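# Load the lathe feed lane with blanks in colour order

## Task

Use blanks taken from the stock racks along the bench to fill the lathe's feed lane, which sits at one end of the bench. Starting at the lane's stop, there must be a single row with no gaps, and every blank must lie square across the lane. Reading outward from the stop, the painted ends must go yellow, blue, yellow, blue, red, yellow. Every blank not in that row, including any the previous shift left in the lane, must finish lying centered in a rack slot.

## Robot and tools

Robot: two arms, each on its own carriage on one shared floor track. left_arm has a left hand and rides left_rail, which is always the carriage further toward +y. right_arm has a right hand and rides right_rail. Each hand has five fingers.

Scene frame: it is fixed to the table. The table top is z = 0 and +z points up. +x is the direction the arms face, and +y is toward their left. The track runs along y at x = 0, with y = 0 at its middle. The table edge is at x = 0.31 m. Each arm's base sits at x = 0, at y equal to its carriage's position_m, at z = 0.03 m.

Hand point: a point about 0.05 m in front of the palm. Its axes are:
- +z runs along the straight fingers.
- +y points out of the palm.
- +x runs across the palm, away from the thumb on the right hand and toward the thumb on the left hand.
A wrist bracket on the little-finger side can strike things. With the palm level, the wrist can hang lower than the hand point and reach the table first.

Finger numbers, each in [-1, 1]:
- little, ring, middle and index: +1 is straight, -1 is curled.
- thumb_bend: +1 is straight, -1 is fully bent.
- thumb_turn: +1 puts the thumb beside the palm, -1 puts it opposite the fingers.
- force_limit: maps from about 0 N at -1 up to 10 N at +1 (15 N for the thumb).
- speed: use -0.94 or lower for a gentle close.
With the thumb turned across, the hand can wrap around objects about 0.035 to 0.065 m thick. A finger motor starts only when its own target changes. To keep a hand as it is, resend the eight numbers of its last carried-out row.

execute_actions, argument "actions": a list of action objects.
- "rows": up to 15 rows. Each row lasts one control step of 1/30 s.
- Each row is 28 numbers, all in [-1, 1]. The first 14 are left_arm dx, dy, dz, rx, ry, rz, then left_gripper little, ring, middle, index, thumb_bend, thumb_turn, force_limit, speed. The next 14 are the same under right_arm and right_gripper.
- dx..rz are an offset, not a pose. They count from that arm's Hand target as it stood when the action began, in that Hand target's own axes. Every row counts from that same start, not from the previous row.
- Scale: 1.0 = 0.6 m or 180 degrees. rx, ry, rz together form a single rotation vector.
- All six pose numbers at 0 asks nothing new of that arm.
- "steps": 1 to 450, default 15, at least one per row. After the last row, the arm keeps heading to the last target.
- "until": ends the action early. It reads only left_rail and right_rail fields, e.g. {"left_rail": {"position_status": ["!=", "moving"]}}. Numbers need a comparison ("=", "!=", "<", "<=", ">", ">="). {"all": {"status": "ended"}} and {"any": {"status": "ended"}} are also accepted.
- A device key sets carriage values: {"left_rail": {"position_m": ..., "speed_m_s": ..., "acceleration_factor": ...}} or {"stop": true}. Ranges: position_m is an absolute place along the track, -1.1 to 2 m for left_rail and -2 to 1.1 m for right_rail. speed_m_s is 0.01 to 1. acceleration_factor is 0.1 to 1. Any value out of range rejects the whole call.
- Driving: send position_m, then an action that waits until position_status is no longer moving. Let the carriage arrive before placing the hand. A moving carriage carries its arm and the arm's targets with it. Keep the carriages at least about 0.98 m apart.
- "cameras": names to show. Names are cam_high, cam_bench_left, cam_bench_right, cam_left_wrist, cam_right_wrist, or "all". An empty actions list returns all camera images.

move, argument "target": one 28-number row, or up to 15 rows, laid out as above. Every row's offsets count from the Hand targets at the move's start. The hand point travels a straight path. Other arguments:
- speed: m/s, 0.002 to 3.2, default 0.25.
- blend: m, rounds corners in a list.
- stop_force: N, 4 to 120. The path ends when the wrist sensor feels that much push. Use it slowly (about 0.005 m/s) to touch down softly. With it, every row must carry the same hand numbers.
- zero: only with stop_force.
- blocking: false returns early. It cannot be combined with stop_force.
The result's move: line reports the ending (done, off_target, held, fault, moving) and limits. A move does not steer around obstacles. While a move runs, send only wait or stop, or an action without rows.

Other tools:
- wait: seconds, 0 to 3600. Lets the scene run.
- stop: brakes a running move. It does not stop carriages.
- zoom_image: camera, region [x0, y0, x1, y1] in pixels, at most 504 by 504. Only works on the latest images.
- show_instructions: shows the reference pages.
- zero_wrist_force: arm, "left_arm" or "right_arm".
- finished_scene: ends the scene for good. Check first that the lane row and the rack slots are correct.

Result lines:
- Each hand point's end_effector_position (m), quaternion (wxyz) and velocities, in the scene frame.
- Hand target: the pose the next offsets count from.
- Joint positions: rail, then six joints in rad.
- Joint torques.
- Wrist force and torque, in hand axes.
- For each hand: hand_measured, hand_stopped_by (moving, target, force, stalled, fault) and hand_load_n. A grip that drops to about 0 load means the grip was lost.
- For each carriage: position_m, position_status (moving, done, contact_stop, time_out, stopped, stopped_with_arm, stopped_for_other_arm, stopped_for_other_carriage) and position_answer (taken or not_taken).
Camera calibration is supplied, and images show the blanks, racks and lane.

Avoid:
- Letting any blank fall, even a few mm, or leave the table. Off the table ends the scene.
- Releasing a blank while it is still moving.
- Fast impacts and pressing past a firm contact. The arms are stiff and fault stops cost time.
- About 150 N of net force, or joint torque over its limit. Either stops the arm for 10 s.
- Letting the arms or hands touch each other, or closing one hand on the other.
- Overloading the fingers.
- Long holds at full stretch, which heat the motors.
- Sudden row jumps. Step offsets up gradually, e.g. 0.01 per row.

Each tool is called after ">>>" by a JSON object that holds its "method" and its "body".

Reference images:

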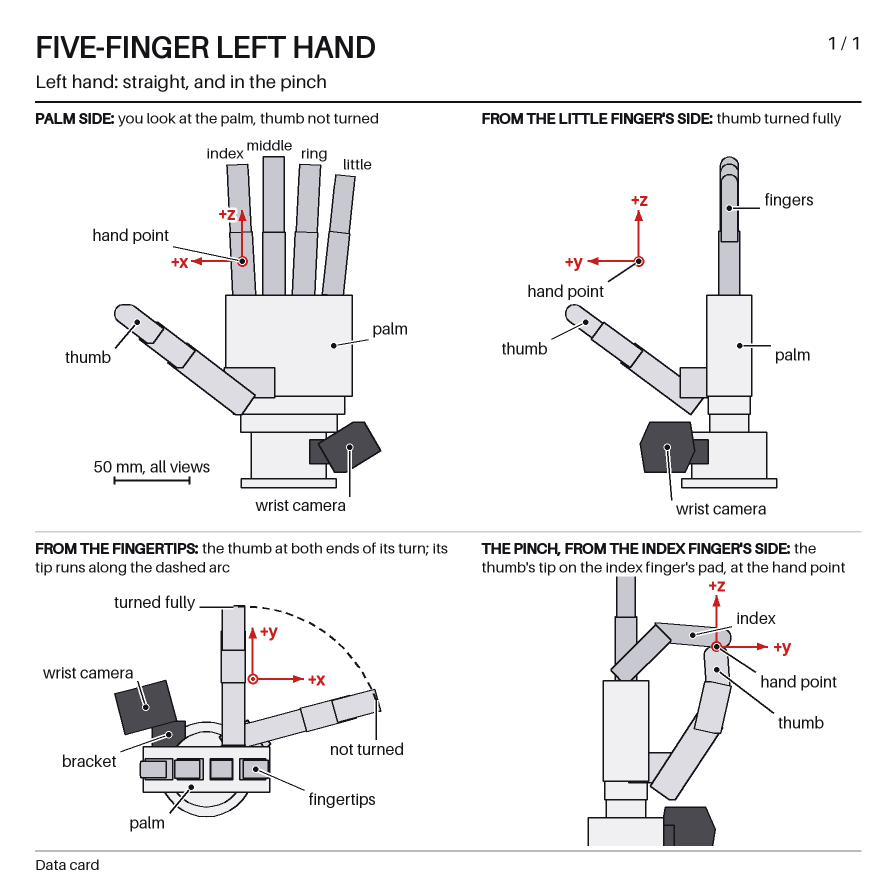

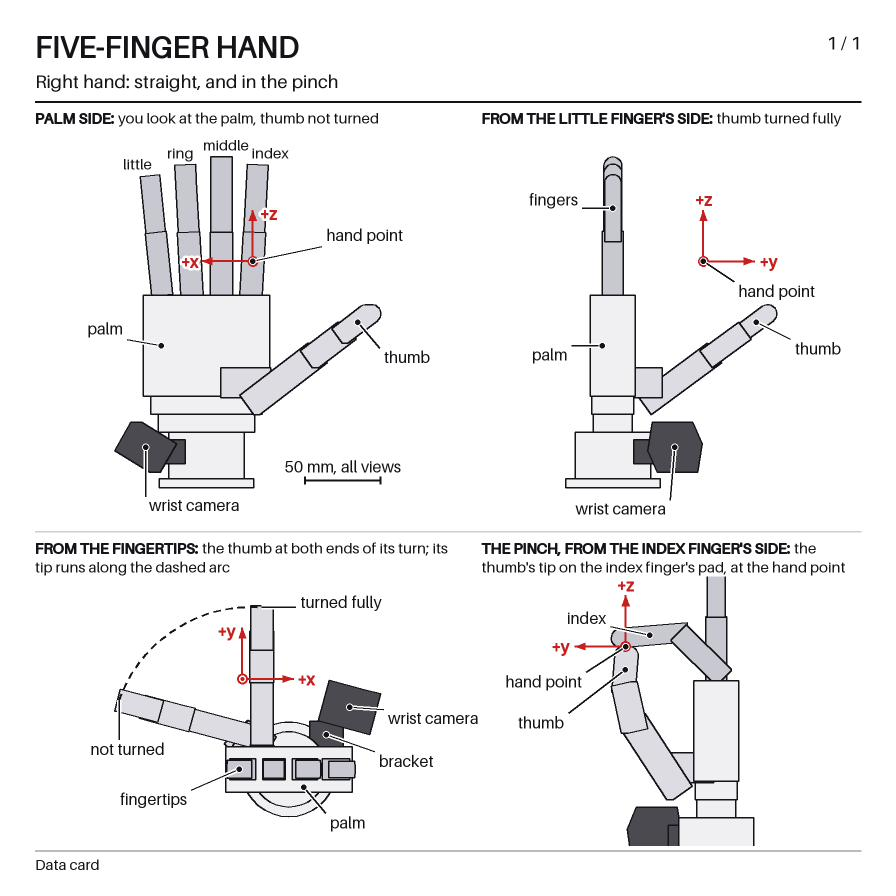

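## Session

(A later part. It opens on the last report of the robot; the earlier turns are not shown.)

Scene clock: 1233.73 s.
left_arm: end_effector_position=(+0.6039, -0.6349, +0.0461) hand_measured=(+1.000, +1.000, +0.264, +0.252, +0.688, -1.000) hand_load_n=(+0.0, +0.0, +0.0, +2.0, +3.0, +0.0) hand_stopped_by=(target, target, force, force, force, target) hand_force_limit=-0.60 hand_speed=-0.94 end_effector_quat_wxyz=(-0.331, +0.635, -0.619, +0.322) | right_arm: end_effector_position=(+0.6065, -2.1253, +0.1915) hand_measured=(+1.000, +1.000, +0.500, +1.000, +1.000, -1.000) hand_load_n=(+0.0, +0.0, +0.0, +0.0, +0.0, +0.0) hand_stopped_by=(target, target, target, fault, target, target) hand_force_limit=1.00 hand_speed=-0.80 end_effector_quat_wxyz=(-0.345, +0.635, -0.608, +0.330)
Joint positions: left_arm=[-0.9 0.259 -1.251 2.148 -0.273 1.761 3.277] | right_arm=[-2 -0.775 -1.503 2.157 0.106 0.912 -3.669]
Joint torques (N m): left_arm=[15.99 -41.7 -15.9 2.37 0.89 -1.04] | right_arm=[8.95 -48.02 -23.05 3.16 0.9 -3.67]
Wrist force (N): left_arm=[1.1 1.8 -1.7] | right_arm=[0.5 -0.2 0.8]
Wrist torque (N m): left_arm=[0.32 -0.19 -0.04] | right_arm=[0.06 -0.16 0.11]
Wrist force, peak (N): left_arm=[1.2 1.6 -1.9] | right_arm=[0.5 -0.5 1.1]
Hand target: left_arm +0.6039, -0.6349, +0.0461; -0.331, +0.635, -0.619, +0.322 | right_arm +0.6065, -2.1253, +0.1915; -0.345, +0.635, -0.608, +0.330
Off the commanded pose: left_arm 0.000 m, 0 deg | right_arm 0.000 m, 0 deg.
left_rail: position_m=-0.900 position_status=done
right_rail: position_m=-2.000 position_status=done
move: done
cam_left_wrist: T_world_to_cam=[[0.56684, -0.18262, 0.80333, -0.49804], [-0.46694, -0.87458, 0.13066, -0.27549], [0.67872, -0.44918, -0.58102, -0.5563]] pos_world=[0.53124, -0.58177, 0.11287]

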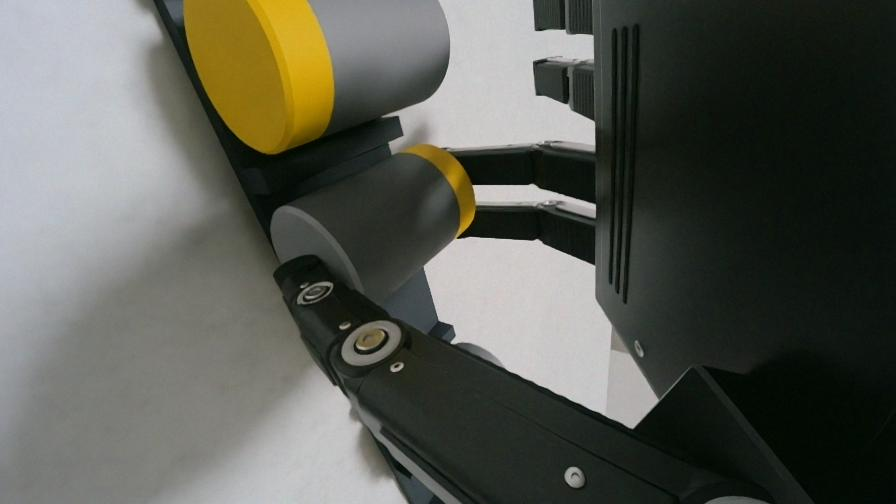

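>>> {"method": "move", "body": {"target": [[0,0,0,0,0,0,1,1,-0.1,-0.1,0.3,-1,0.8,-0.94,0,0,0,0,0,0,1,1,0.5,1,1,-1,1,-0.8],[0,-0.0683,-0.0478,0,0,0,1,1,-0.1,-0.1,0.3,-1,0.8,-0.94,0,0,0,0,0,0,1,1,0.5,1,1,-1,1,-0.8],[0.0125,-0.2257,-0.1252,0,-0.0068,-0.0048,1,1,-0.1,-0.1,0.3,-1,0.8,-0.94,0,0,0,0,0,0,1,1,0.5,1,1,-1,1,-0.8]], "speed": [0.05,0.04,0.15], "blend": [0,0.02,0], "cameras": ["cam_left_wrist"]}}

>>> {"method": "execute_actions", "body": {"actions": [{"left_rail":{"position_m":1.95,"acceleration_factor":0.6},"steps":300,"until":{"left_rail":{"position_status":["!=","moving"]}}}]}}

>>> {"method": "move", "body": {"target": [0,0.1201,0.0841,0,0,0,1,1,-0.1,-0.1,0.3,-1,0.8,-0.94,0,0,0,0,0,0,1,1,0.5,1,1,-1,1,-0.8], "speed": 0.1, "cameras": ["cam_left_wrist"]}}

>>> {"method": "zoom_image", "body": {"camera": "cam_left_wrist", "region": [100, 0, 550, 450]}}

Scene clock: 1247.40 s.
left_arm: end_effector_position=(+0.6202, -0.6420, +0.2000) hand_measured=(+1.000, +1.000, +0.228, +0.216, +0.662, -1.000) hand_load_n=(+0.0, +0.0, +6.5, +7.0, +15.5, +0.0) hand_stopped_by=(target, target, force, force, force, target) hand_force_limit=0.80 hand_speed=-0.94 end_effector_quat_wxyz=(-0.335, +0.643, -0.611, +0.318) | right_arm: end_effector_position=(+0.6065, -2.1253, +0.1915) hand_measured=(+1.000, +1.000, +0.500, +1.000, +1.000, -1.000) hand_load_n=(+0.0, +0.0, +0.0, +0.0, +0.0, +0.0) hand_stopped_by=(target, target, target, fault, target, target) hand_force_limit=1.00 hand_speed=-0.80 end_effector_quat_wxyz=(-0.345, +0.635, -0.608, +0.330)
Joint positions: left_arm=[-0.9 0.227 -1.439 2.028 0.028 1.714 3.243] | right_arm=[-2 -0.775 -1.503 2.157 0.106 0.912 -3.669]
Joint torques (N m): left_arm=[-9.55 -65.59 -46.74 2.73 -0.92 -2.14] | right_arm=[11.01 -46.66 -23.74 3.43 0.85 -2.95]
Wrist force (N): left_arm=[1.0 5.5 2.6] | right_arm=[0.5 -0.2 0.8]
Wrist torque (N m): left_arm=[0.09 -0.14 0.08] | right_arm=[0.06 -0.15 0.11]
Wrist force, peak (N): left_arm=[0.9 6.8 2.8] | right_arm=[0.4 -0.2 1.2]
Hand target: left_arm +0.6202, -0.6420, +0.2001; -0.335, +0.643, -0.611, +0.318 | right_arm +0.6065, -2.1253, +0.1915; -0.345, +0.635, -0.608, +0.330
Off the commanded pose: left_arm 0.000 m, 0 deg | right_arm 0.000 m, 0 deg.
left_rail: position_m=-0.900 position_status=done
right_rail: position_m=-2.000 position_status=done
move: done
cam_left_wrist: T_world_to_cam=[[0.57141, -0.16763, 0.80337, -0.62545], [-0.44391, -0.88648, 0.13077, -0.31621], [0.69025, -0.43134, -0.58095, -0.47688]] pos_world=[0.54618, -0.59085, 0.26677]

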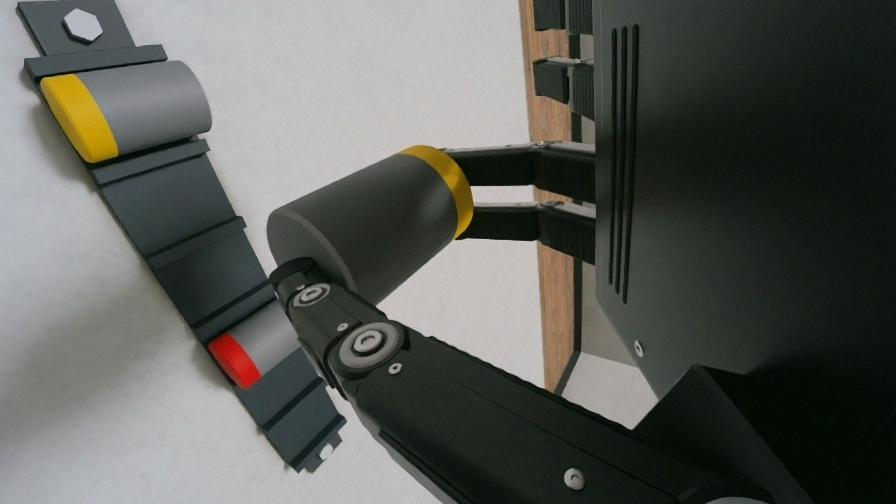

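Scene clock: 1251.73 s.
left_arm: end_effector_position=(+0.6202, +2.2080, +0.2001) hand_measured=(+1.000, +1.000, +0.228, +0.216, +0.662, -1.000) hand_load_n=(+0.0, +0.0, +6.5, +6.5, +15.5, +0.0) hand_stopped_by=(target, target, force, force, force, target) hand_force_limit=0.80 hand_speed=-0.94 end_effector_quat_wxyz=(-0.335, +0.643, -0.611, +0.318) end_effector_velocity=(+0.000, +0.001, +0.000) end_effector_angular_velocity=(-0.001, +0.000, +0.001) | right_arm: end_effector_position=(+0.6065, -2.1253, +0.1915) hand_measured=(+1.000, +1.000, +0.500, +1.000, +1.000, -1.000) hand_load_n=(+0.0, -0.5, +0.0, +0.0, +0.0, +0.0) hand_stopped_by=(target, target, target, fault, target, target) hand_force_limit=1.00 hand_speed=-0.80 end_effector_quat_wxyz=(-0.345, +0.635, -0.608, +0.330)
Joint positions: left_arm=[1.95 0.227 -1.439 2.028 0.029 1.714 3.243] | right_arm=[-2 -0.775 -1.503 2.157 0.106 0.912 -3.669]
Joint velocities: left_arm=[0.001 0.001 0.001 0 0 0.001 -0.001] | right_arm=[within noise]
Joint torques (N m): left_arm=[-4.32 -63.46 -35.24 0.47 1.18 -1.91] | right_arm=[7.35 -45.55 -24.51 3.04 0.87 -2.86]
Wrist force (N): left_arm=[0.6 5.6 2.1] | right_arm=[0.3 -0.3 0.8]
Wrist torque (N m): left_arm=[0.14 -0.09 0.05] | right_arm=[0.05 -0.12 0.10]
Wrist force, peak (N): left_arm=[3.9 5.4 2.3] | right_arm=[0.6 -0.4 1.0]
Hand target: left_arm +0.6202, +2.2080, +0.2001; -0.335, +0.643, -0.611, +0.318 | right_arm +0.6065, -2.1253, +0.1915; -0.345, +0.635, -0.608, +0.330
Off the commanded pose: left_arm 0.000 m, 0 deg | right_arm 0.000 m, 0 deg.
left_rail: position_m=1.950 position_status=done
right_rail: position_m=-2.000 position_status=done

Scene clock: 1253.10 s.
left_arm: end_effector_position=(+0.6203, +2.2080, +0.1122) hand_measured=(+1.000, +1.000, +0.228, +0.216, +0.662, -1.000) hand_load_n=(+0.0, +0.0, +7.0, +7.0, +15.0, +0.5) hand_stopped_by=(target, target, force, force, force, target) hand_force_limit=0.80 hand_speed=-0.94 end_effector_quat_wxyz=(-0.335, +0.643, -0.611, +0.318) | right_arm: end_effector_position=(+0.6065, -2.1253, +0.1915) hand_measured=(+1.000, +1.000, +0.500, +1.000, +1.000, -1.000) hand_load_n=(+0.0, +0.0, +0.0, +0.0, +0.0, +0.0) hand_stopped_by=(target, target, target, fault, target, target) hand_force_limit=1.00 hand_speed=-0.80 end_effector_quat_wxyz=(-0.345, +0.635, -0.608, +0.330)
Joint positions: left_arm=[1.95 0.227 -1.337 2.098 -0.143 1.714 3.243] | right_arm=[-2 -0.775 -1.503 2.157 0.106 0.912 -3.669]
Joint torques (N m): left_arm=[1.14 -46.31 -21.35 -1.43 0.51 0.1] | right_arm=[10.17 -44.04 -22.26 2.9 0.44 -2.46]
Wrist force (N): left_arm=[0.8 5.8 2.7] | right_arm=[0.7 0.2 0.8]
Wrist torque (N m): left_arm=[0.20 -0.13 0.05] | right_arm=[0.12 -0.17 0.13]
Wrist force, peak (N): left_arm=[0.7 6.6 3.0] | right_arm=[0.7 -0.2 1.2]
Hand target: left_arm +0.6202, +2.2080, +0.1121; -0.335, +0.643, -0.611, +0.318 | right_arm +0.6065, -2.1253, +0.1915; -0.345, +0.635, -0.608, +0.330
Off the commanded pose: left_arm 0.000 m, 0 deg | right_arm 0.000 m, 0 deg.
left_rail: position_m=1.950 position_status=done
right_rail: position_m=-2.000 position_status=done
move: done
cam_left_wrist: T_world_to_cam=[[0.57137, -0.1677, 0.80338, -0.07699], [-0.44396, -0.88646, 0.1307, 2.22174], [0.69025, -0.43134, -0.58095, 0.70144]] pos_world=[0.54618, 2.25915, 0.17897]

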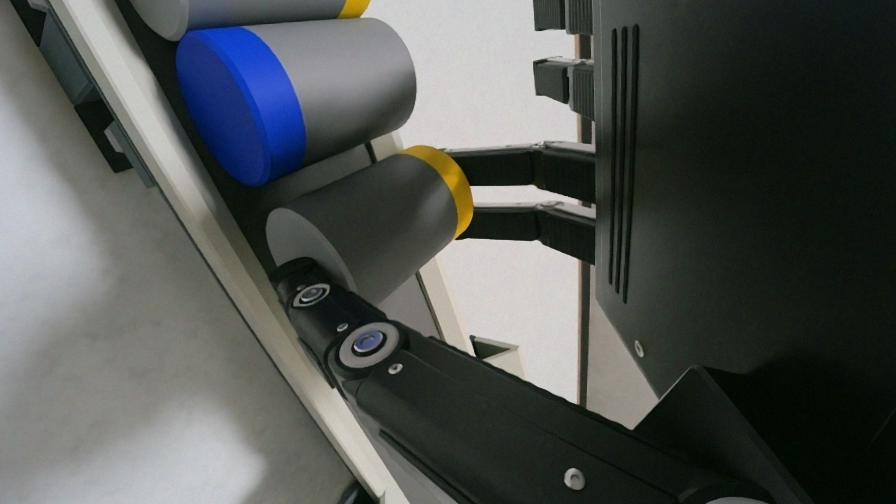

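Scaled by 1.120 from the camera's image (finer frame: 1280x720).

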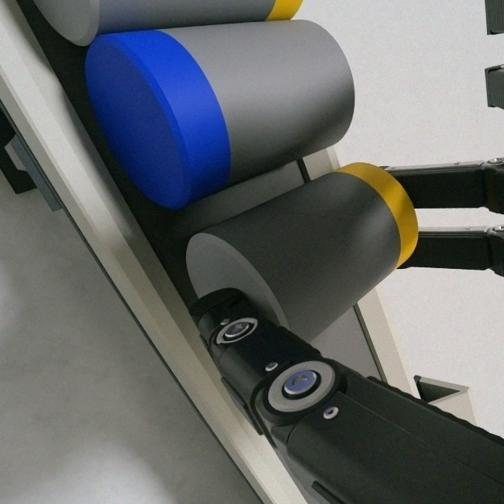

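>>> {"method": "move", "body": {"target": [0,0.0273,0.0191,0,0,0,1,1,-0.1,-0.1,0.3,-1,0.8,-0.94,0,0,0,0,0,0,1,1,0.5,1,1,-1,1,-0.8], "speed": 0.007, "stop_force": 4, "cameras": ["cam_left_wrist"]}}

>>> {"method": "zoom_image", "body": {"camera": "cam_left_wrist", "region": [100, 0, 550, 450]}}

Scene clock: 1259.63 s.
left_arm: end_effector_position=(+0.6202, +2.2081, +0.1017) hand_measured=(+1.000, +1.000, +0.228, +0.216, +0.662, -1.000) hand_load_n=(+0.0, +0.0, +7.0, +7.0, +14.5, +0.0) hand_stopped_by=(target, target, force, force, force, target) hand_force_limit=0.80 hand_speed=-0.94 end_effector_quat_wxyz=(-0.335, +0.643, -0.611, +0.318) | right_arm: end_effector_position=(+0.6065, -2.1253, +0.1915) hand_measured=(+1.000, +1.000, +0.500, +1.000, +1.000, -1.000) hand_load_n=(+0.0, +0.0, +0.0, +0.0, +0.0, +0.0) hand_stopped_by=(target, target, target, fault, target, target) hand_force_limit=1.00 hand_speed=-0.80 end_effector_quat_wxyz=(-0.345, +0.635, -0.608, +0.330)
Joint positions: left_arm=[1.95 0.227 -1.323 2.105 -0.164 1.714 3.243] | right_arm=[-2 -0.775 -1.503 2.157 0.106 0.912 -3.669]
Joint torques (N m): left_arm=[18.64 -65.29 -39.93 2.82 0.77 -1.4] | right_arm=[9.35 -47.51 -22.64 3.14 0.69 -2.12]
Wrist force (N): left_arm=[0.6 2.6 0.5] | right_arm=[0.6 0.0 0.8]
Wrist torque (N m): left_arm=[0.11 -0.12 0.09] | right_arm=[0.08 -0.17 0.12]
Wrist force, peak (N): left_arm=[0.8 6.2 2.9] | right_arm=[0.7 0.0 1.1]
Hand target: left_arm +0.6202, +2.2081, +0.1017; -0.335, +0.643, -0.611, +0.318 (not the last commanded pose) | right_arm +0.6065, -2.1253, +0.1915; -0.345, +0.635, -0.608, +0.330
Off the commanded pose: left_arm 0.010 m, 0 deg | right_arm 0.000 m, 0 deg.
left_rail: position_m=1.950 position_status=done
right_rail: position_m=-2.000 position_status=done
move: contact (left_arm)
cam_left_wrist: T_world_to_cam=[[0.57141, -0.16763, 0.80337, -0.06882], [-0.44391, -0.88648, 0.13077, 2.2231], [0.69025, -0.43134, -0.58095, 0.6954]] pos_world=[0.54618, 2.25915, 0.16857]

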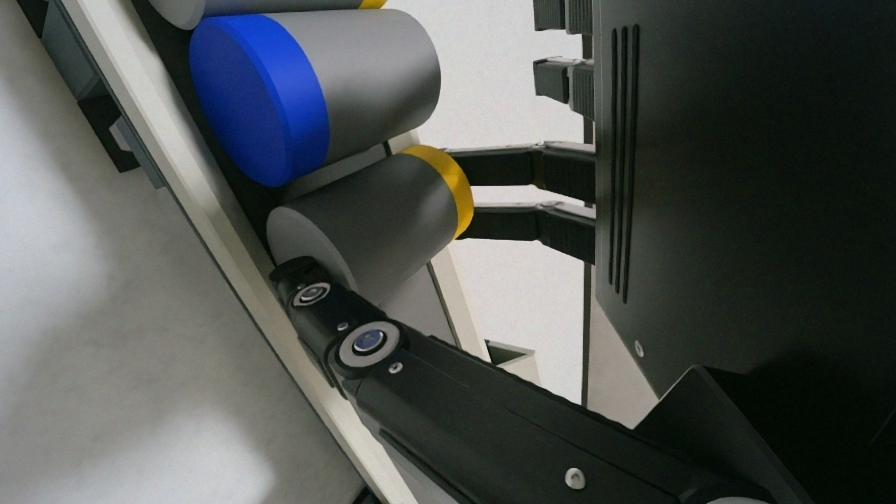

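Scaled by 1.120 from the camera's image (finer frame: 1280x720).

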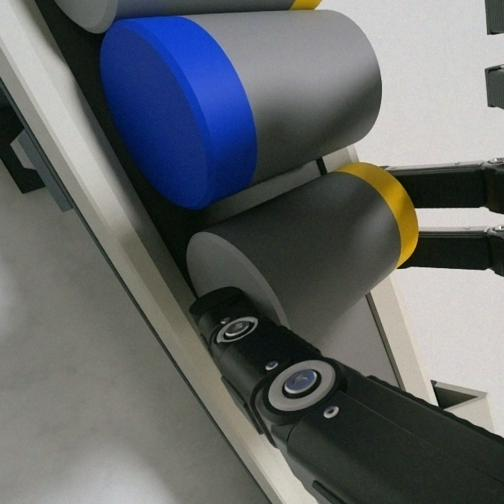

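>>> {"method": "move", "body": {"target": [[0,0.0007,0.0005,0,0,0,1,1,-0.1,-0.1,0.3,-1,0.8,-0.94,0,0,0,0,0,0,1,1,0.5,1,1,-1,1,-0.8],[0,0.0007,0.0005,0,0,0,1,1,0.5,0.5,1,-1,0.8,-0.8,0,0,0,0,0,0,1,1,0.5,1,1,-1,1,-0.8],[0,-0.0478,-0.0335,0,0,0,1,1,0.5,0.5,1,-1,0.8,-0.8,0,0,0,0,0,0,1,1,0.5,1,1,-1,1,-0.8]], "speed": [0.005,0.005,0.08], "cameras": ["cam_left_wrist"]}}

>>> {"method": "zoom_image", "body": {"camera": "cam_left_wrist", "region": [100, 0, 550, 450]}}

Scene clock: 1267.53 s.
left_arm: end_effector_position=(+0.6202, +2.2080, +0.1367) hand_measured=(+1.000, +1.000, +0.500, +0.500, +1.000, -1.000) hand_load_n=(+0.0, +0.0, +0.0, +0.0, +0.0, +0.0) hand_stopped_by=(target, target, target, target, target, target) hand_force_limit=0.80 hand_speed=-0.80 end_effector_quat_wxyz=(-0.335, +0.643, -0.611, +0.318) | right_arm: end_effector_position=(+0.6065, -2.1253, +0.1915) hand_measured=(+1.000, +1.000, +0.500, +1.000, +1.000, -1.000) hand_load_n=(+0.0, +0.0, +0.0, +0.0, +0.0, +0.0) hand_stopped_by=(target, target, target, fault, target, target) hand_force_limit=1.00 hand_speed=-0.80 end_effector_quat_wxyz=(-0.345, +0.635, -0.608, +0.330)
Joint positions: left_arm=[1.95 0.227 -1.368 2.081 -0.095 1.714 3.243] | right_arm=[-2 -0.775 -1.503 2.157 0.106 0.912 -3.669]
Joint torques (N m): left_arm=[12.57 -62.7 -40.59 3.35 0.33 -1.32] | right_arm=[8.01 -48.51 -23.39 2.35 0.56 -2.12]
Wrist force (N): left_arm=[0.9 1.2 -1.2] | right_arm=[0.4 -0.2 0.7]
Wrist torque (N m): left_arm=[0.25 -0.18 0.07] | right_arm=[0.07 -0.13 0.11]
Wrist force, peak (N): left_arm=[0.5 -7.7 -9.3] | right_arm=[0.6 -0.4 1.1]
Hand target: left_arm +0.6202, +2.2080, +0.1368; -0.335, +0.643, -0.611, +0.318 | right_arm +0.6065, -2.1253, +0.1915; -0.345, +0.635, -0.608, +0.330
Off the commanded pose: left_arm 0.000 m, 0 deg | right_arm 0.000 m, 0 deg.
left_rail: position_m=1.950 position_status=done
right_rail: position_m=-2.000 position_status=done
move: done
cam_left_wrist: T_world_to_cam=[[0.57141, -0.16763, 0.80337, -0.09685], [-0.44391, -0.88648, 0.13077, 2.21853], [0.69025, -0.43134, -0.58095, 0.71567]] pos_world=[0.54618, 2.25915, 0.20347]

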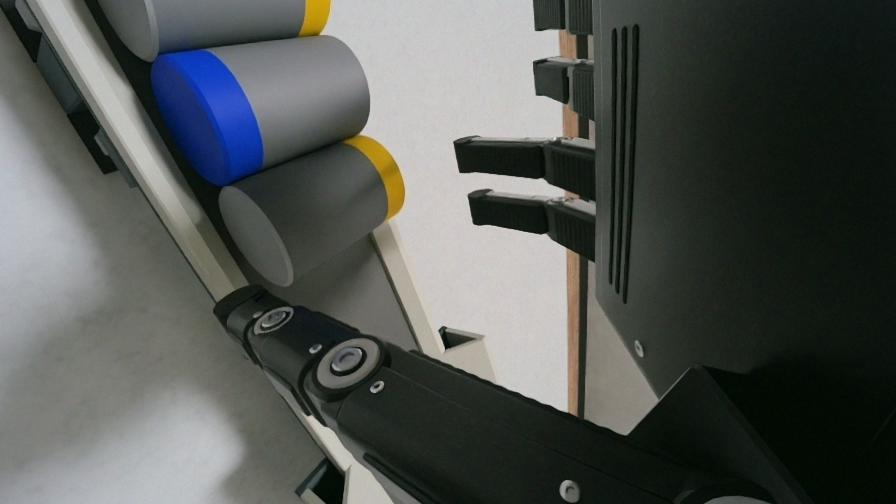

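Scaled by 1.120 from the camera's image (finer frame: 1280x720).

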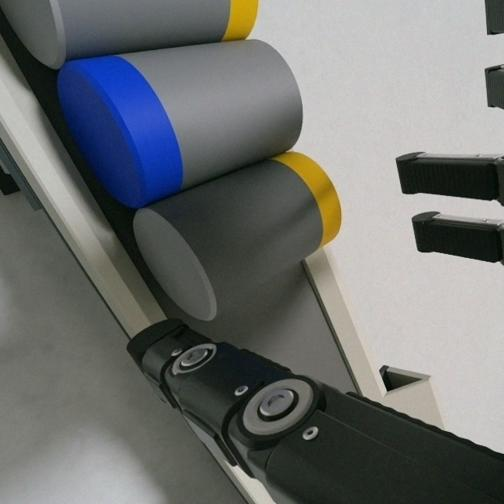

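>>> {"method": "move", "body": {"target": [-0.0418,-0.0493,-0.1135,0,-0.0319,-0.0223,1,1,0.5,0.5,1,-1,0.8,-0.8,0,0,0,0,0,0,1,1,0.5,1,1,-1,1,-0.8], "speed": 0.2}}

>>> {"method": "execute_actions", "body": {"actions": [{"left_rail":{"position_m":0.28,"acceleration_factor":0.9},"steps":300,"until":{"left_rail":{"position_status":["!=","moving"]}}}], "cameras": ["cam_left_wrist"]}}

>>> {"method": "move", "body": {"target": [[0,0.1638,0.1147,0,0,0,1,1,0.5,0.5,1,-1,0.8,-0.8,0,0,0,0,0,0,1,1,0.5,1,1,-1,1,-0.8],[0,0.2109,0.1477,0,0,0,1,1,0.5,0.5,1,-1,0.8,-0.8,0,0,0,0,0,0,1,1,0.5,1,1,-1,1,-0.8]], "speed": [0.15,0.04], "stop_force": 10}}

>>> {"method": "move", "body": {"target": [0,0,0,0,0,0,1,1,0.1,0.1,0.5,-1,-0.6,-0.94,0,0,0,0,0,0,1,1,0.5,1,1,-1,1,-0.8], "cameras": ["cam_left_wrist"]}}

>>> {"method": "zoom_image", "body": {"camera": "cam_left_wrist", "region": [150, 50, 600, 450]}}

Scene clock: 1277.83 s.
left_arm: end_effector_position=(+0.5801, +2.2310, +0.1999) hand_measured=(+1.000, +1.000, +0.500, +0.500, +1.000, -1.000) hand_load_n=(-0.5, +0.0, +0.0, +0.0, -0.5, +0.0) hand_stopped_by=(target, target, target, target, target, target) hand_force_limit=0.80 hand_speed=-0.80 end_effector_quat_wxyz=(-0.354, +0.679, -0.570, +0.297) | right_arm: end_effector_position=(+0.6065, -2.1253, +0.1915) hand_measured=(+1.000, +1.000, +0.500, +1.000, +1.000, -1.000) hand_load_n=(+0.0, +0.0, +0.0, +0.0, +0.0, +0.0) hand_stopped_by=(target, target, target, fault, target, target) hand_force_limit=1.00 hand_speed=-0.80 end_effector_quat_wxyz=(-0.345, +0.635, -0.608, +0.330)
Joint positions: left_arm=[1.95 0.248 -1.496 2.092 0.016 1.631 3.184] | right_arm=[-2 -0.775 -1.503 2.157 0.106 0.912 -3.669]
Joint torques (N m): left_arm=[19.94 -57.84 -42.94 3.14 -1.29 -1.82] | right_arm=[8.88 -45.99 -24.59 3.42 0.59 -2.07]
Wrist force (N): left_arm=[1.3 1.2 -0.9] | right_arm=[0.5 -0.3 0.8]
Wrist torque (N m): left_arm=[0.21 -0.26 0.13] | right_arm=[0.05 -0.14 0.11]
Wrist force, peak (N): left_arm=[0.5 0.8 -2.4] | right_arm=[0.7 -0.5 1.1]
Hand target: left_arm +0.5802, +2.2311, +0.2001; -0.354, +0.679, -0.570, +0.297 | right_arm +0.6065, -2.1253, +0.1915; -0.345, +0.635, -0.608, +0.330
Off the commanded pose: left_arm 0.000 m, 0 deg | right_arm 0.000 m, 0 deg.
left_rail: position_m=1.950 position_status=done
right_rail: position_m=-2.000 position_status=done
move: done

Scene clock: 1280.60 s.
left_arm: end_effector_position=(+0.5802, +0.5611, +0.2001) hand_measured=(+1.000, +1.000, +0.500, +0.500, +1.000, -1.000) hand_load_n=(+0.0, +0.0, +0.0, +0.0, +0.0, +0.0) hand_stopped_by=(target, target, target, target, target, target) hand_force_limit=0.80 hand_speed=-0.80 end_effector_quat_wxyz=(-0.354, +0.679, -0.570, +0.297) end_effector_velocity=(+0.000, +0.000, +0.001) end_effector_angular_velocity=(+0.001, -0.001, +0.001) | right_arm: end_effector_position=(+0.6065, -2.1253, +0.1915) hand_measured=(+1.000, +1.000, +0.500, +1.000, +1.000, -1.000) hand_load_n=(+0.0, +0.0, +0.0, +0.0, +0.0, +0.0) hand_stopped_by=(target, target, target, fault, target, target) hand_force_limit=1.00 hand_speed=-0.80 end_effector_quat_wxyz=(-0.345, +0.635, -0.608, +0.330)
Joint positions: left_arm=[0.28 0.248 -1.496 2.092 0.016 1.631 3.184] | right_arm=[-2 -0.775 -1.503 2.157 0.106 0.912 -3.669]
Joint velocities: left_arm=[-0.001 0 -0.001 0 0 -0.001 0] | right_arm=[within noise]
Joint torques (N m): left_arm=[0.82 -44.56 -32.85 1.1 -0.17 -1.86] | right_arm=[10.02 -46.07 -23.66 2.54 0.65 -1.75]
Wrist force (N): left_arm=[1.4 1.2 -1.2] | right_arm=[0.4 -0.3 0.7]
Wrist torque (N m): left_arm=[0.22 -0.28 0.14] | right_arm=[0.05 -0.14 0.11]
Wrist force, peak (N): left_arm=[3.0 1.4 -1.5] | right_arm=[0.5 -0.3 1.1]
Hand target: left_arm +0.5802, +0.5611, +0.2001; -0.354, +0.679, -0.570, +0.297 | right_arm +0.6065, -2.1253, +0.1915; -0.345, +0.635, -0.608, +0.330
Off the commanded pose: left_arm 0.000 m, 0 deg | right_arm 0.000 m, 0 deg.
left_rail: position_m=0.280 position_status=done
right_rail: position_m=-2.000 position_status=done
cam_left_wrist: T_world_to_cam=[[0.58758, -0.09678, 0.80336, -0.45011], [-0.33247, -0.93402, 0.13065, 0.69457], [0.73771, -0.34385, -0.58099, -0.00686]] pos_world=[0.50045, 0.60283, 0.26687]

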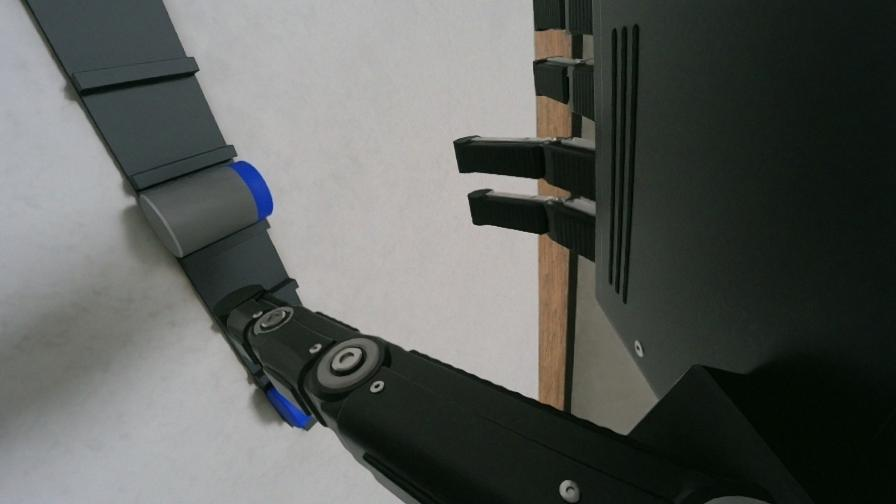

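Scene clock: 1283.33 s.
left_arm: end_effector_position=(+0.5802, +0.5611, +0.0456) hand_measured=(+1.000, +1.000, +0.500, +0.500, +1.000, -1.000) hand_load_n=(+0.0, +0.0, +0.0, +0.0, +0.0, +0.0) hand_stopped_by=(target, target, target, target, target, target) hand_force_limit=0.80 hand_speed=-0.80 end_effector_quat_wxyz=(-0.354, +0.679, -0.570, +0.297) | right_arm: end_effector_position=(+0.6065, -2.1253, +0.1915) hand_measured=(+1.000, +1.000, +0.500, +1.000, +1.000, -1.000) hand_load_n=(+0.0, +0.0, +0.0, +0.0, +0.0, +0.5) hand_stopped_by=(target, target, target, fault, target, target) hand_force_limit=1.00 hand_speed=-0.80 end_effector_quat_wxyz=(-0.345, +0.635, -0.608, +0.330)
Joint positions: left_arm=[0.28 0.248 -1.289 2.204 -0.303 1.631 3.184] | right_arm=[-2 -0.775 -1.503 2.157 0.106 0.912 -3.669]
Joint torques (N m): left_arm=[17.43 -39.42 -14.8 -1.03 1.92 1.63] | right_arm=[7.67 -46.24 -23.36 2.97 0.94 -1.92]
Wrist force (N): left_arm=[1.1 1.2 -1.0] | right_arm=[0.5 0.1 0.7]
Wrist torque (N m): left_arm=[0.16 -0.22 0.07] | right_arm=[0.11 -0.15 0.12]
Wrist force, peak (N): left_arm=[1.3 1.7 -1.1] | right_arm=[0.6 -0.2 1.2]
Hand target: left_arm +0.5802, +0.5611, +0.0456; -0.354, +0.679, -0.570, +0.297 | right_arm +0.6065, -2.1253, +0.1915; -0.345, +0.635, -0.608, +0.330
Off the commanded pose: left_arm 0.000 m, 0 deg | right_arm 0.000 m, 0 deg.
left_rail: position_m=0.280 position_status=done
right_rail: position_m=-2.000 position_status=done
move: done

Scene clock: 1286.73 s.
left_arm: end_effector_position=(+0.5802, +0.5611, +0.0456) hand_measured=(+1.000, +1.000, +0.242, +0.224, +0.724, -1.000) hand_load_n=(+0.0, +0.0, +0.0, +2.0, +3.0, +0.0) hand_stopped_by=(target, target, force, force, force, target) hand_force_limit=-0.60 hand_speed=-0.94 end_effector_quat_wxyz=(-0.354, +0.679, -0.570, +0.297) | right_arm: end_effector_position=(+0.6065, -2.1253, +0.1915) hand_measured=(+1.000, +1.000, +0.500, +1.000, +1.000, -1.000) hand_load_n=(-0.5, +0.0, +0.0, +0.0, +0.0, +0.0) hand_stopped_by=(target, target, target, fault, target, target) hand_force_limit=1.00 hand_speed=-0.80 end_effector_quat_wxyz=(-0.345, +0.635, -0.608, +0.330)
Joint positions: left_arm=[0.28 0.248 -1.289 2.204 -0.303 1.631 3.184] | right_arm=[-2 -0.775 -1.503 2.157 0.106 0.912 -3.669]
Joint torques (N m): left_arm=[18.79 -40.02 -14.42 3.03 0.62 1.4] | right_arm=[6.86 -47.4 -23.16 2.48 0.66 -1.57]
Wrist force (N): left_arm=[1.5 1.0 -0.8] | right_arm=[0.5 -0.2 0.7]
Wrist torque (N m): left_arm=[0.16 -0.19 0.06] | right_arm=[0.06 -0.14 0.11]
Wrist force, peak (N): left_arm=[1.5 1.5 -0.9] | right_arm=[0.5 -0.5 1.1]
Hand target: left_arm +0.5802, +0.5611, +0.0456; -0.354, +0.679, -0.570, +0.297 | right_arm +0.6065, -2.1253, +0.1915; -0.345, +0.635, -0.608, +0.330
Off the commanded pose: left_arm 0.000 m, 0 deg | right_arm 0.000 m, 0 deg.
left_rail: position_m=0.280 position_status=done
right_rail: position_m=-2.000 position_status=done
move: done
cam_left_wrist: T_world_to_cam=[[0.58762, -0.0968, 0.80332, -0.32599], [-0.33249, -0.93401, 0.13067, 0.71476], [0.73766, -0.34388, -0.58103, -0.09658]] pos_world=[0.50045, 0.60283, 0.11237]

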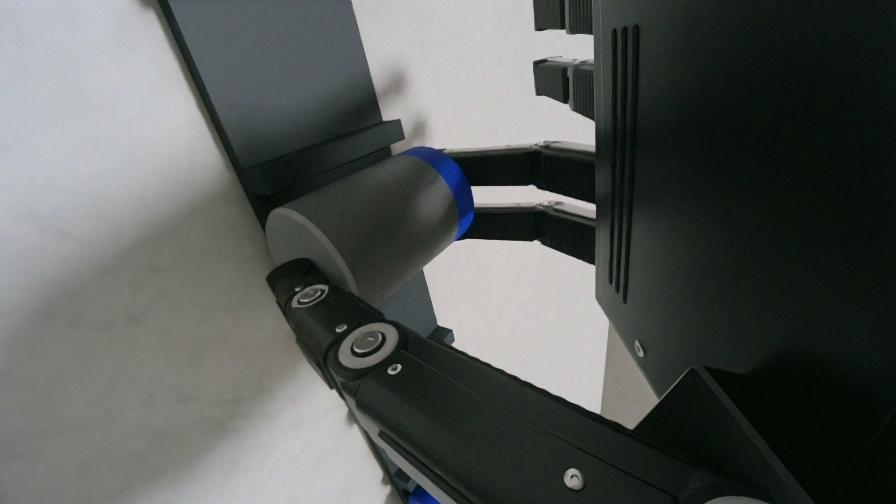

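Scaled by 1.120 from the camera's image (finer frame: 1280x720).

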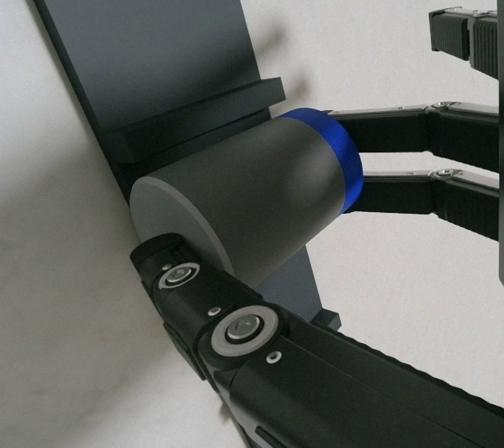

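>>> {"method": "move", "body": {"target": [[0,0,0,0,0,0,1,1,-0.1,-0.1,0.3,-1,0.8,-0.94,0,0,0,0,0,0,1,1,0.5,1,1,-1,1,-0.8],[0,-0.0683,-0.0478,0,0,0,1,1,-0.1,-0.1,0.3,-1,0.8,-0.94,0,0,0,0,0,0,1,1,0.5,1,1,-1,1,-0.8],[0.1162,-0.242,-0.1032,0,0.0319,0.0223,1,1,-0.1,-0.1,0.3,-1,0.8,-0.94,0,0,0,0,0,0,1,1,0.5,1,1,-1,1,-0.8]], "speed": [0.05,0.04,0.15], "blend": [0,0.02,0]}}

>>> {"method": "execute_actions", "body": {"actions": [{"left_rail":{"position_m":1.95,"acceleration_factor":0.6},"steps":300,"until":{"left_rail":{"position_status":["!=","moving"]}}}]}}

>>> {"method": "move", "body": {"target": [0,0.116,0.0813,0,0,0,1,1,-0.1,-0.1,0.3,-1,0.8,-0.94,0,0,0,0,0,0,1,1,0.5,1,1,-1,1,-0.8], "speed": 0.1, "cameras": ["cam_left_wrist"]}}

>>> {"method": "zoom_image", "body": {"camera": "cam_left_wrist", "region": [100, 0, 550, 450]}}

Scene clock: 1300.77 s.
left_arm: end_effector_position=(+0.6243, +0.4981, +0.1999) hand_measured=(+1.000, +1.000, +0.200, +0.182, +0.706, -1.000) hand_load_n=(+0.0, +0.0, +6.5, +7.0, +15.0, +0.5) hand_stopped_by=(target, target, force, force, force, target) hand_force_limit=0.80 hand_speed=-0.94 end_effector_quat_wxyz=(-0.335, +0.643, -0.611, +0.318) | right_arm: end_effector_position=(+0.6065, -2.1253, +0.1915) hand_measured=(+1.000, +1.000, +0.500, +1.000, +1.000, -1.000) hand_load_n=(+0.0, +0.0, +0.0, +0.0, +0.0, +0.0) hand_stopped_by=(target, target, target, fault, target, target) hand_force_limit=1.00 hand_speed=-0.80 end_effector_quat_wxyz=(-0.345, +0.635, -0.608, +0.330)
Joint positions: left_arm=[0.28 0.143 -1.467 2.061 0.019 1.645 3.194] | right_arm=[-2 -0.775 -1.503 2.157 0.106 0.912 -3.669]
Joint torques (N m): left_arm=[-8.72 -59.56 -45.57 2.19 2.3 2.25] | right_arm=[7.98 -46.18 -22.53 2.91 0.69 -1.52]
Wrist force (N): left_arm=[1.0 5.7 2.3] | right_arm=[0.4 0.0 0.7]
Wrist torque (N m): left_arm=[0.21 -0.21 -0.26] | right_arm=[0.10 -0.13 0.12]
Wrist force, peak (N): left_arm=[0.9 6.2 2.7] | right_arm=[0.7 -0.1 1.1]
Hand target: left_arm +0.6243, +0.4980, +0.2000; -0.335, +0.643, -0.611, +0.318 | right_arm +0.6065, -2.1253, +0.1915; -0.345, +0.635, -0.608, +0.330
Off the commanded pose: left_arm 0.000 m, 0 deg | right_arm 0.000 m, 0 deg.
left_rail: position_m=0.280 position_status=done
right_rail: position_m=-2.000 position_status=done
move: done

Scene clock: 1303.90 s.
left_arm: end_effector_position=(+0.6243, +2.1680, +0.2000) hand_measured=(+1.000, +1.000, +0.200, +0.182, +0.706, -1.000) hand_load_n=(+0.0, +0.0, +6.5, +7.0, +15.0, +0.5) hand_stopped_by=(target, target, force, force, force, target) hand_force_limit=0.80 hand_speed=-0.94 end_effector_quat_wxyz=(-0.335, +0.643, -0.611, +0.318) | right_arm: end_effector_position=(+0.6065, -2.1253, +0.1915) hand_measured=(+1.000, +1.000, +0.500, +1.000, +1.000, -1.000) hand_load_n=(-0.5, +0.0, +0.0, +0.0, +0.0, +0.0) hand_stopped_by=(target, target, target, fault, target, target) hand_force_limit=1.00 hand_speed=-0.80 end_effector_quat_wxyz=(-0.345, +0.635, -0.608, +0.330)
Joint positions: left_arm=[1.95 0.143 -1.467 2.06 0.02 1.645 3.194] | right_arm=[-2 -0.775 -1.503 2.157 0.106 0.912 -3.669]
Joint torques (N m): left_arm=[14.36 -61.55 -40.7 1.9 -0.34 1.78] | right_arm=[8.31 -45.97 -22.48 2.22 1.15 -1.26]
Wrist force (N): left_arm=[1.2 5.5 2.4] | right_arm=[0.4 -0.3 0.8]
Wrist torque (N m): left_arm=[0.17 -0.23 -0.25] | right_arm=[0.05 -0.14 0.10]
Wrist force, peak (N): left_arm=[2.4 6.1 2.4] | right_arm=[0.6 -0.6 1.1]
Hand target: left_arm +0.6243, +2.1680, +0.2000; -0.335, +0.643, -0.611, +0.318 | right_arm +0.6065, -2.1253, +0.1915; -0.345, +0.635, -0.608, +0.330
Off the commanded pose: left_arm 0.000 m, 0 deg | right_arm 0.000 m, 0 deg.
left_rail: position_m=1.950 position_status=done
right_rail: position_m=-2.000 position_status=done

Scene clock: 1305.23 s.
left_arm: end_effector_position=(+0.6244, +2.1681, +0.1151) hand_measured=(+1.000, +1.000, +0.200, +0.182, +0.706, -1.000) hand_load_n=(+0.0, +0.0, +6.5, +7.0, +15.0, +1.0) hand_stopped_by=(target, target, force, force, force, target) hand_force_limit=0.80 hand_speed=-0.94 end_effector_quat_wxyz=(-0.335, +0.643, -0.611, +0.318) | right_arm: end_effector_position=(+0.6065, -2.1253, +0.1915) hand_measured=(+1.000, +1.000, +0.500, +1.000, +1.000, -1.000) hand_load_n=(+0.0, +0.0, +0.0, +0.0, +0.0, +0.0) hand_stopped_by=(target, target, target, fault, target, target) hand_force_limit=1.00 hand_speed=-0.80 end_effector_quat_wxyz=(-0.345, +0.635, -0.608, +0.330)
Joint positions: left_arm=[1.95 0.143 -1.367 2.13 -0.15 1.645 3.194] | right_arm=[-2 -0.775 -1.503 2.157 0.106 0.912 -3.669]
Joint torques (N m): left_arm=[2.53 -42.8 -21.57 -1.89 1.1 1.44] | right_arm=[8.22 -46.98 -24.2 1.6 0.45 -1.19]
Wrist force (N): left_arm=[0.8 5.9 1.7] | right_arm=[0.4 -0.2 0.7]
Wrist torque (N m): left_arm=[0.24 -0.15 -0.31] | right_arm=[0.06 -0.14 0.11]
Wrist force, peak (N): left_arm=[0.9 6.9 3.0] | right_arm=[0.6 -0.4 1.0]
Hand target: left_arm +0.6244, +2.1681, +0.1150; -0.335, +0.643, -0.611, +0.318 | right_arm +0.6065, -2.1253, +0.1915; -0.345, +0.635, -0.608, +0.330
Off the commanded pose: left_arm 0.000 m, 0 deg | right_arm 0.000 m, 0 deg.
left_rail: position_m=1.950 position_status=done
right_rail: position_m=-2.000 position_status=done
move: done
cam_left_wrist: T_world_to_cam=[[0.57141, -0.16763, 0.80337, -0.08853], [-0.44391, -0.88648, 0.13077, 2.18781], [0.69025, -0.43134, -0.58095, 0.68308]] pos_world=[0.55028, 2.21925, 0.18187]

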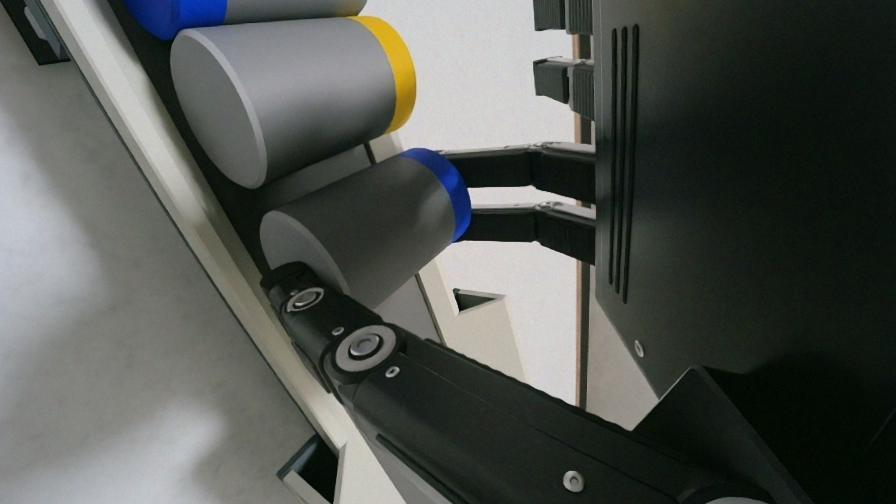

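Scaled by 1.120 from the camera's image (finer frame: 1280x720).

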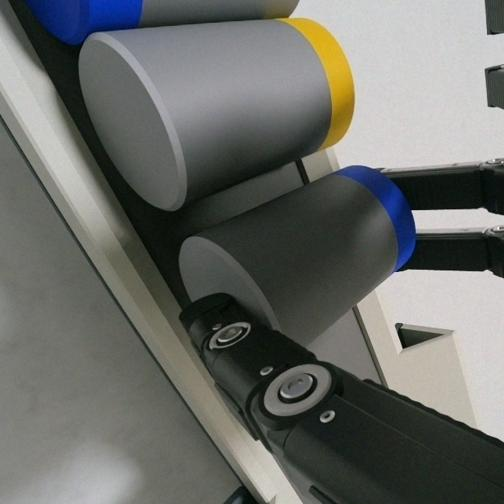

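>>> {"method": "move", "body": {"target": [0,0.0273,0.0191,0,0,0,1,1,-0.1,-0.1,0.3,-1,0.8,-0.94,0,0,0,0,0,0,1,1,0.5,1,1,-1,1,-0.8], "speed": 0.007, "stop_force": 4, "cameras": ["cam_left_wrist"]}}

>>> {"method": "zoom_image", "body": {"camera": "cam_left_wrist", "region": [100, 0, 550, 450]}}

Scene clock: 1310.37 s.
left_arm: end_effector_position=(+0.6244, +2.1681, +0.1056) hand_measured=(+1.000, +1.000, +0.200, +0.182, +0.706, -1.000) hand_load_n=(+0.0, +0.0, +7.0, +7.5, +14.5, +0.0) hand_stopped_by=(target, target, force, force, force, target) hand_force_limit=0.80 hand_speed=-0.94 end_effector_quat_wxyz=(-0.335, +0.643, -0.611, +0.318) | right_arm: end_effector_position=(+0.6065, -2.1253, +0.1915) hand_measured=(+1.000, +1.000, +0.500, +1.000, +1.000, -1.000) hand_load_n=(+0.0, +0.0, +0.0, +0.0, +0.0, +0.0) hand_stopped_by=(target, target, target, fault, target, target) hand_force_limit=1.00 hand_speed=-0.80 end_effector_quat_wxyz=(-0.345, +0.635, -0.608, +0.330)
Joint positions: left_arm=[1.95 0.143 -1.354 2.136 -0.169 1.645 3.194] | right_arm=[-2 -0.775 -1.503 2.157 0.106 0.912 -3.669]
Joint torques (N m): left_arm=[16.21 -66.74 -40.44 2.79 1.55 -0.25] | right_arm=[7.49 -47.65 -23.44 2.04 0.59 -0.86]
Wrist force (N): left_arm=[0.5 1.7 -0.7] | right_arm=[0.3 -0.2 0.8]
Wrist torque (N m): left_arm=[0.07 -0.14 -0.26] | right_arm=[0.05 -0.12 0.10]
Wrist force, peak (N): left_arm=[0.6 -3.4 -6.3] | right_arm=[0.6 -0.3 1.1]
Hand target: left_arm +0.6244, +2.1681, +0.1056; -0.335, +0.643, -0.611, +0.318 (not the last commanded pose) | right_arm +0.6065, -2.1253, +0.1915; -0.345, +0.635, -0.608, +0.330
Off the commanded pose: left_arm 0.011 m, 0 deg | right_arm 0.000 m, 0 deg.
left_rail: position_m=1.950 position_status=done
right_rail: position_m=-2.000 position_status=done
move: contact (left_arm)
cam_left_wrist: T_world_to_cam=[[0.57141, -0.16763, 0.80337, -0.0809], [-0.44391, -0.88648, 0.13077, 2.18905], [0.69025, -0.43134, -0.58095, 0.67756]] pos_world=[0.55028, 2.21925, 0.17237]

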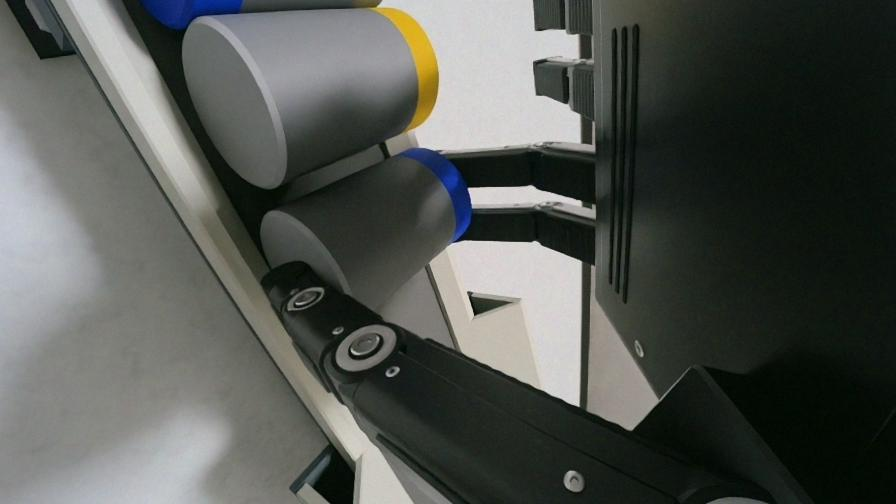

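Scaled by 1.120 from the camera's image (finer frame: 1280x720).

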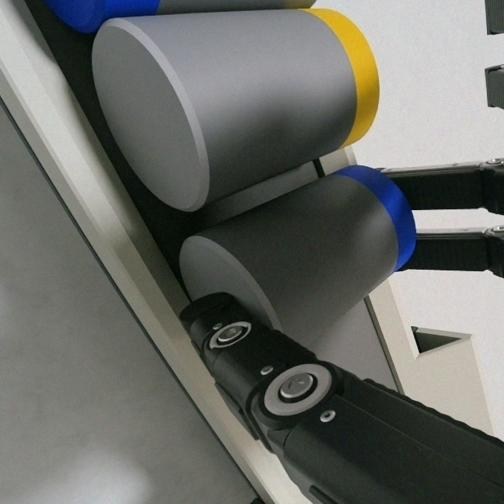

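>>> {"method": "move", "body": {"target": [[0,0,0,0,0,0,1,1,0.5,0.5,1,-1,0.8,-0.8,0,0,0,0,0,0,1,1,0.5,1,1,-1,1,-0.8],[0,-0.0478,-0.0335,0,0,0,1,1,0.5,0.5,1,-1,0.8,-0.8,0,0,0,0,0,0,1,1,0.5,1,1,-1,1,-0.8]], "speed": [0.005,0.08], "cameras": ["cam_left_wrist"]}}

>>> {"method": "zoom_image", "body": {"camera": "cam_left_wrist", "region": [100, 0, 550, 504]}}

Scene clock: 1315.77 s.
left_arm: end_effector_position=(+0.6243, +2.1681, +0.1406) hand_measured=(+1.000, +1.000, +0.500, +0.500, +1.000, -1.000) hand_load_n=(+0.0, +0.0, +0.0, +0.0, +0.0, +0.0) hand_stopped_by=(target, target, target, target, target, target) hand_force_limit=0.80 hand_speed=-0.80 end_effector_quat_wxyz=(-0.335, +0.643, -0.611, +0.318) | right_arm: end_effector_position=(+0.6065, -2.1253, +0.1915) hand_measured=(+1.000, +1.000, +0.500, +1.000, +1.000, -1.000) hand_load_n=(+0.0, +0.0, +0.0, +0.0, +0.0, +0.0) hand_stopped_by=(target, target, target, fault, target, target) hand_force_limit=1.00 hand_speed=-0.80 end_effector_quat_wxyz=(-0.345, +0.635, -0.608, +0.330)
Joint positions: left_arm=[1.95 0.143 -1.4 2.111 -0.099 1.645 3.194] | right_arm=[-2 -0.775 -1.503 2.157 0.106 0.912 -3.669]
Joint torques (N m): left_arm=[11.52 -59.09 -41.14 2.95 0.71 -0.39] | right_arm=[7.7 -46.3 -23.11 2.27 0.66 -0.61]
Wrist force (N): left_arm=[0.9 1.3 -0.6] | right_arm=[0.6 -0.3 0.9]
Wrist torque (N m): left_arm=[0.18 -0.14 -0.25] | right_arm=[0.04 -0.18 0.12]
Wrist force, peak (N): left_arm=[0.7 4.4 1.2] | right_arm=[0.5 -0.6 1.1]
Hand target: left_arm +0.6244, +2.1681, +0.1406; -0.335, +0.643, -0.611, +0.318 | right_arm +0.6065, -2.1253, +0.1915; -0.345, +0.635, -0.608, +0.330
Off the commanded pose: left_arm 0.000 m, 0 deg | right_arm 0.000 m, 0 deg.
left_rail: position_m=1.950 position_status=done
right_rail: position_m=-2.000 position_status=done
move: done
cam_left_wrist: T_world_to_cam=[[0.57141, -0.16763, 0.80337, -0.10902], [-0.44391, -0.88648, 0.13077, 2.18447], [0.69025, -0.43134, -0.58095, 0.6979]] pos_world=[0.55028, 2.21925, 0.20737]

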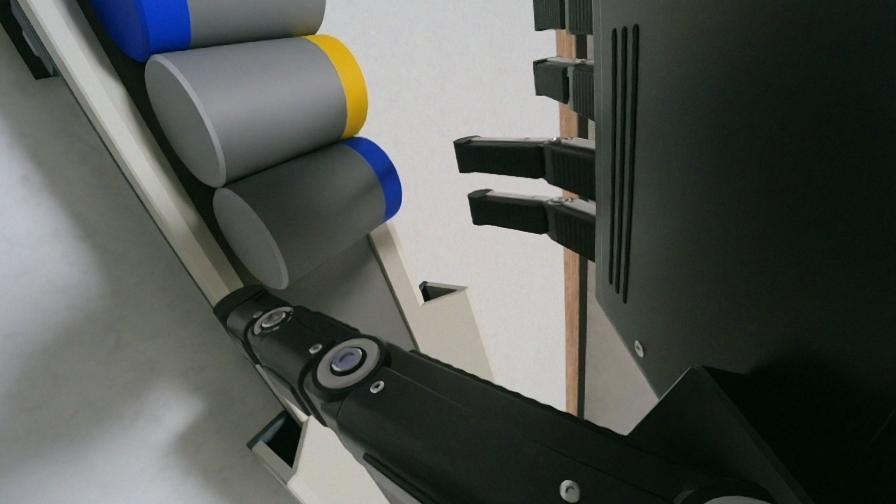

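Scaled by 1.000.

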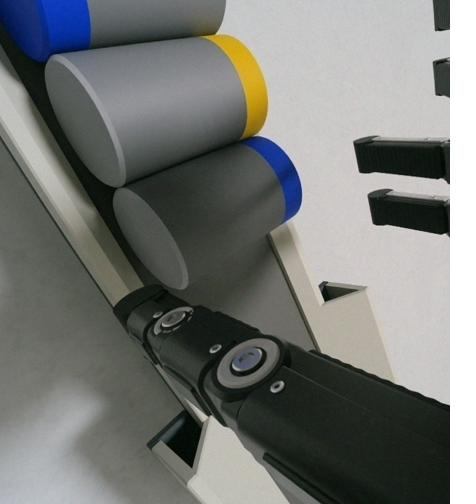

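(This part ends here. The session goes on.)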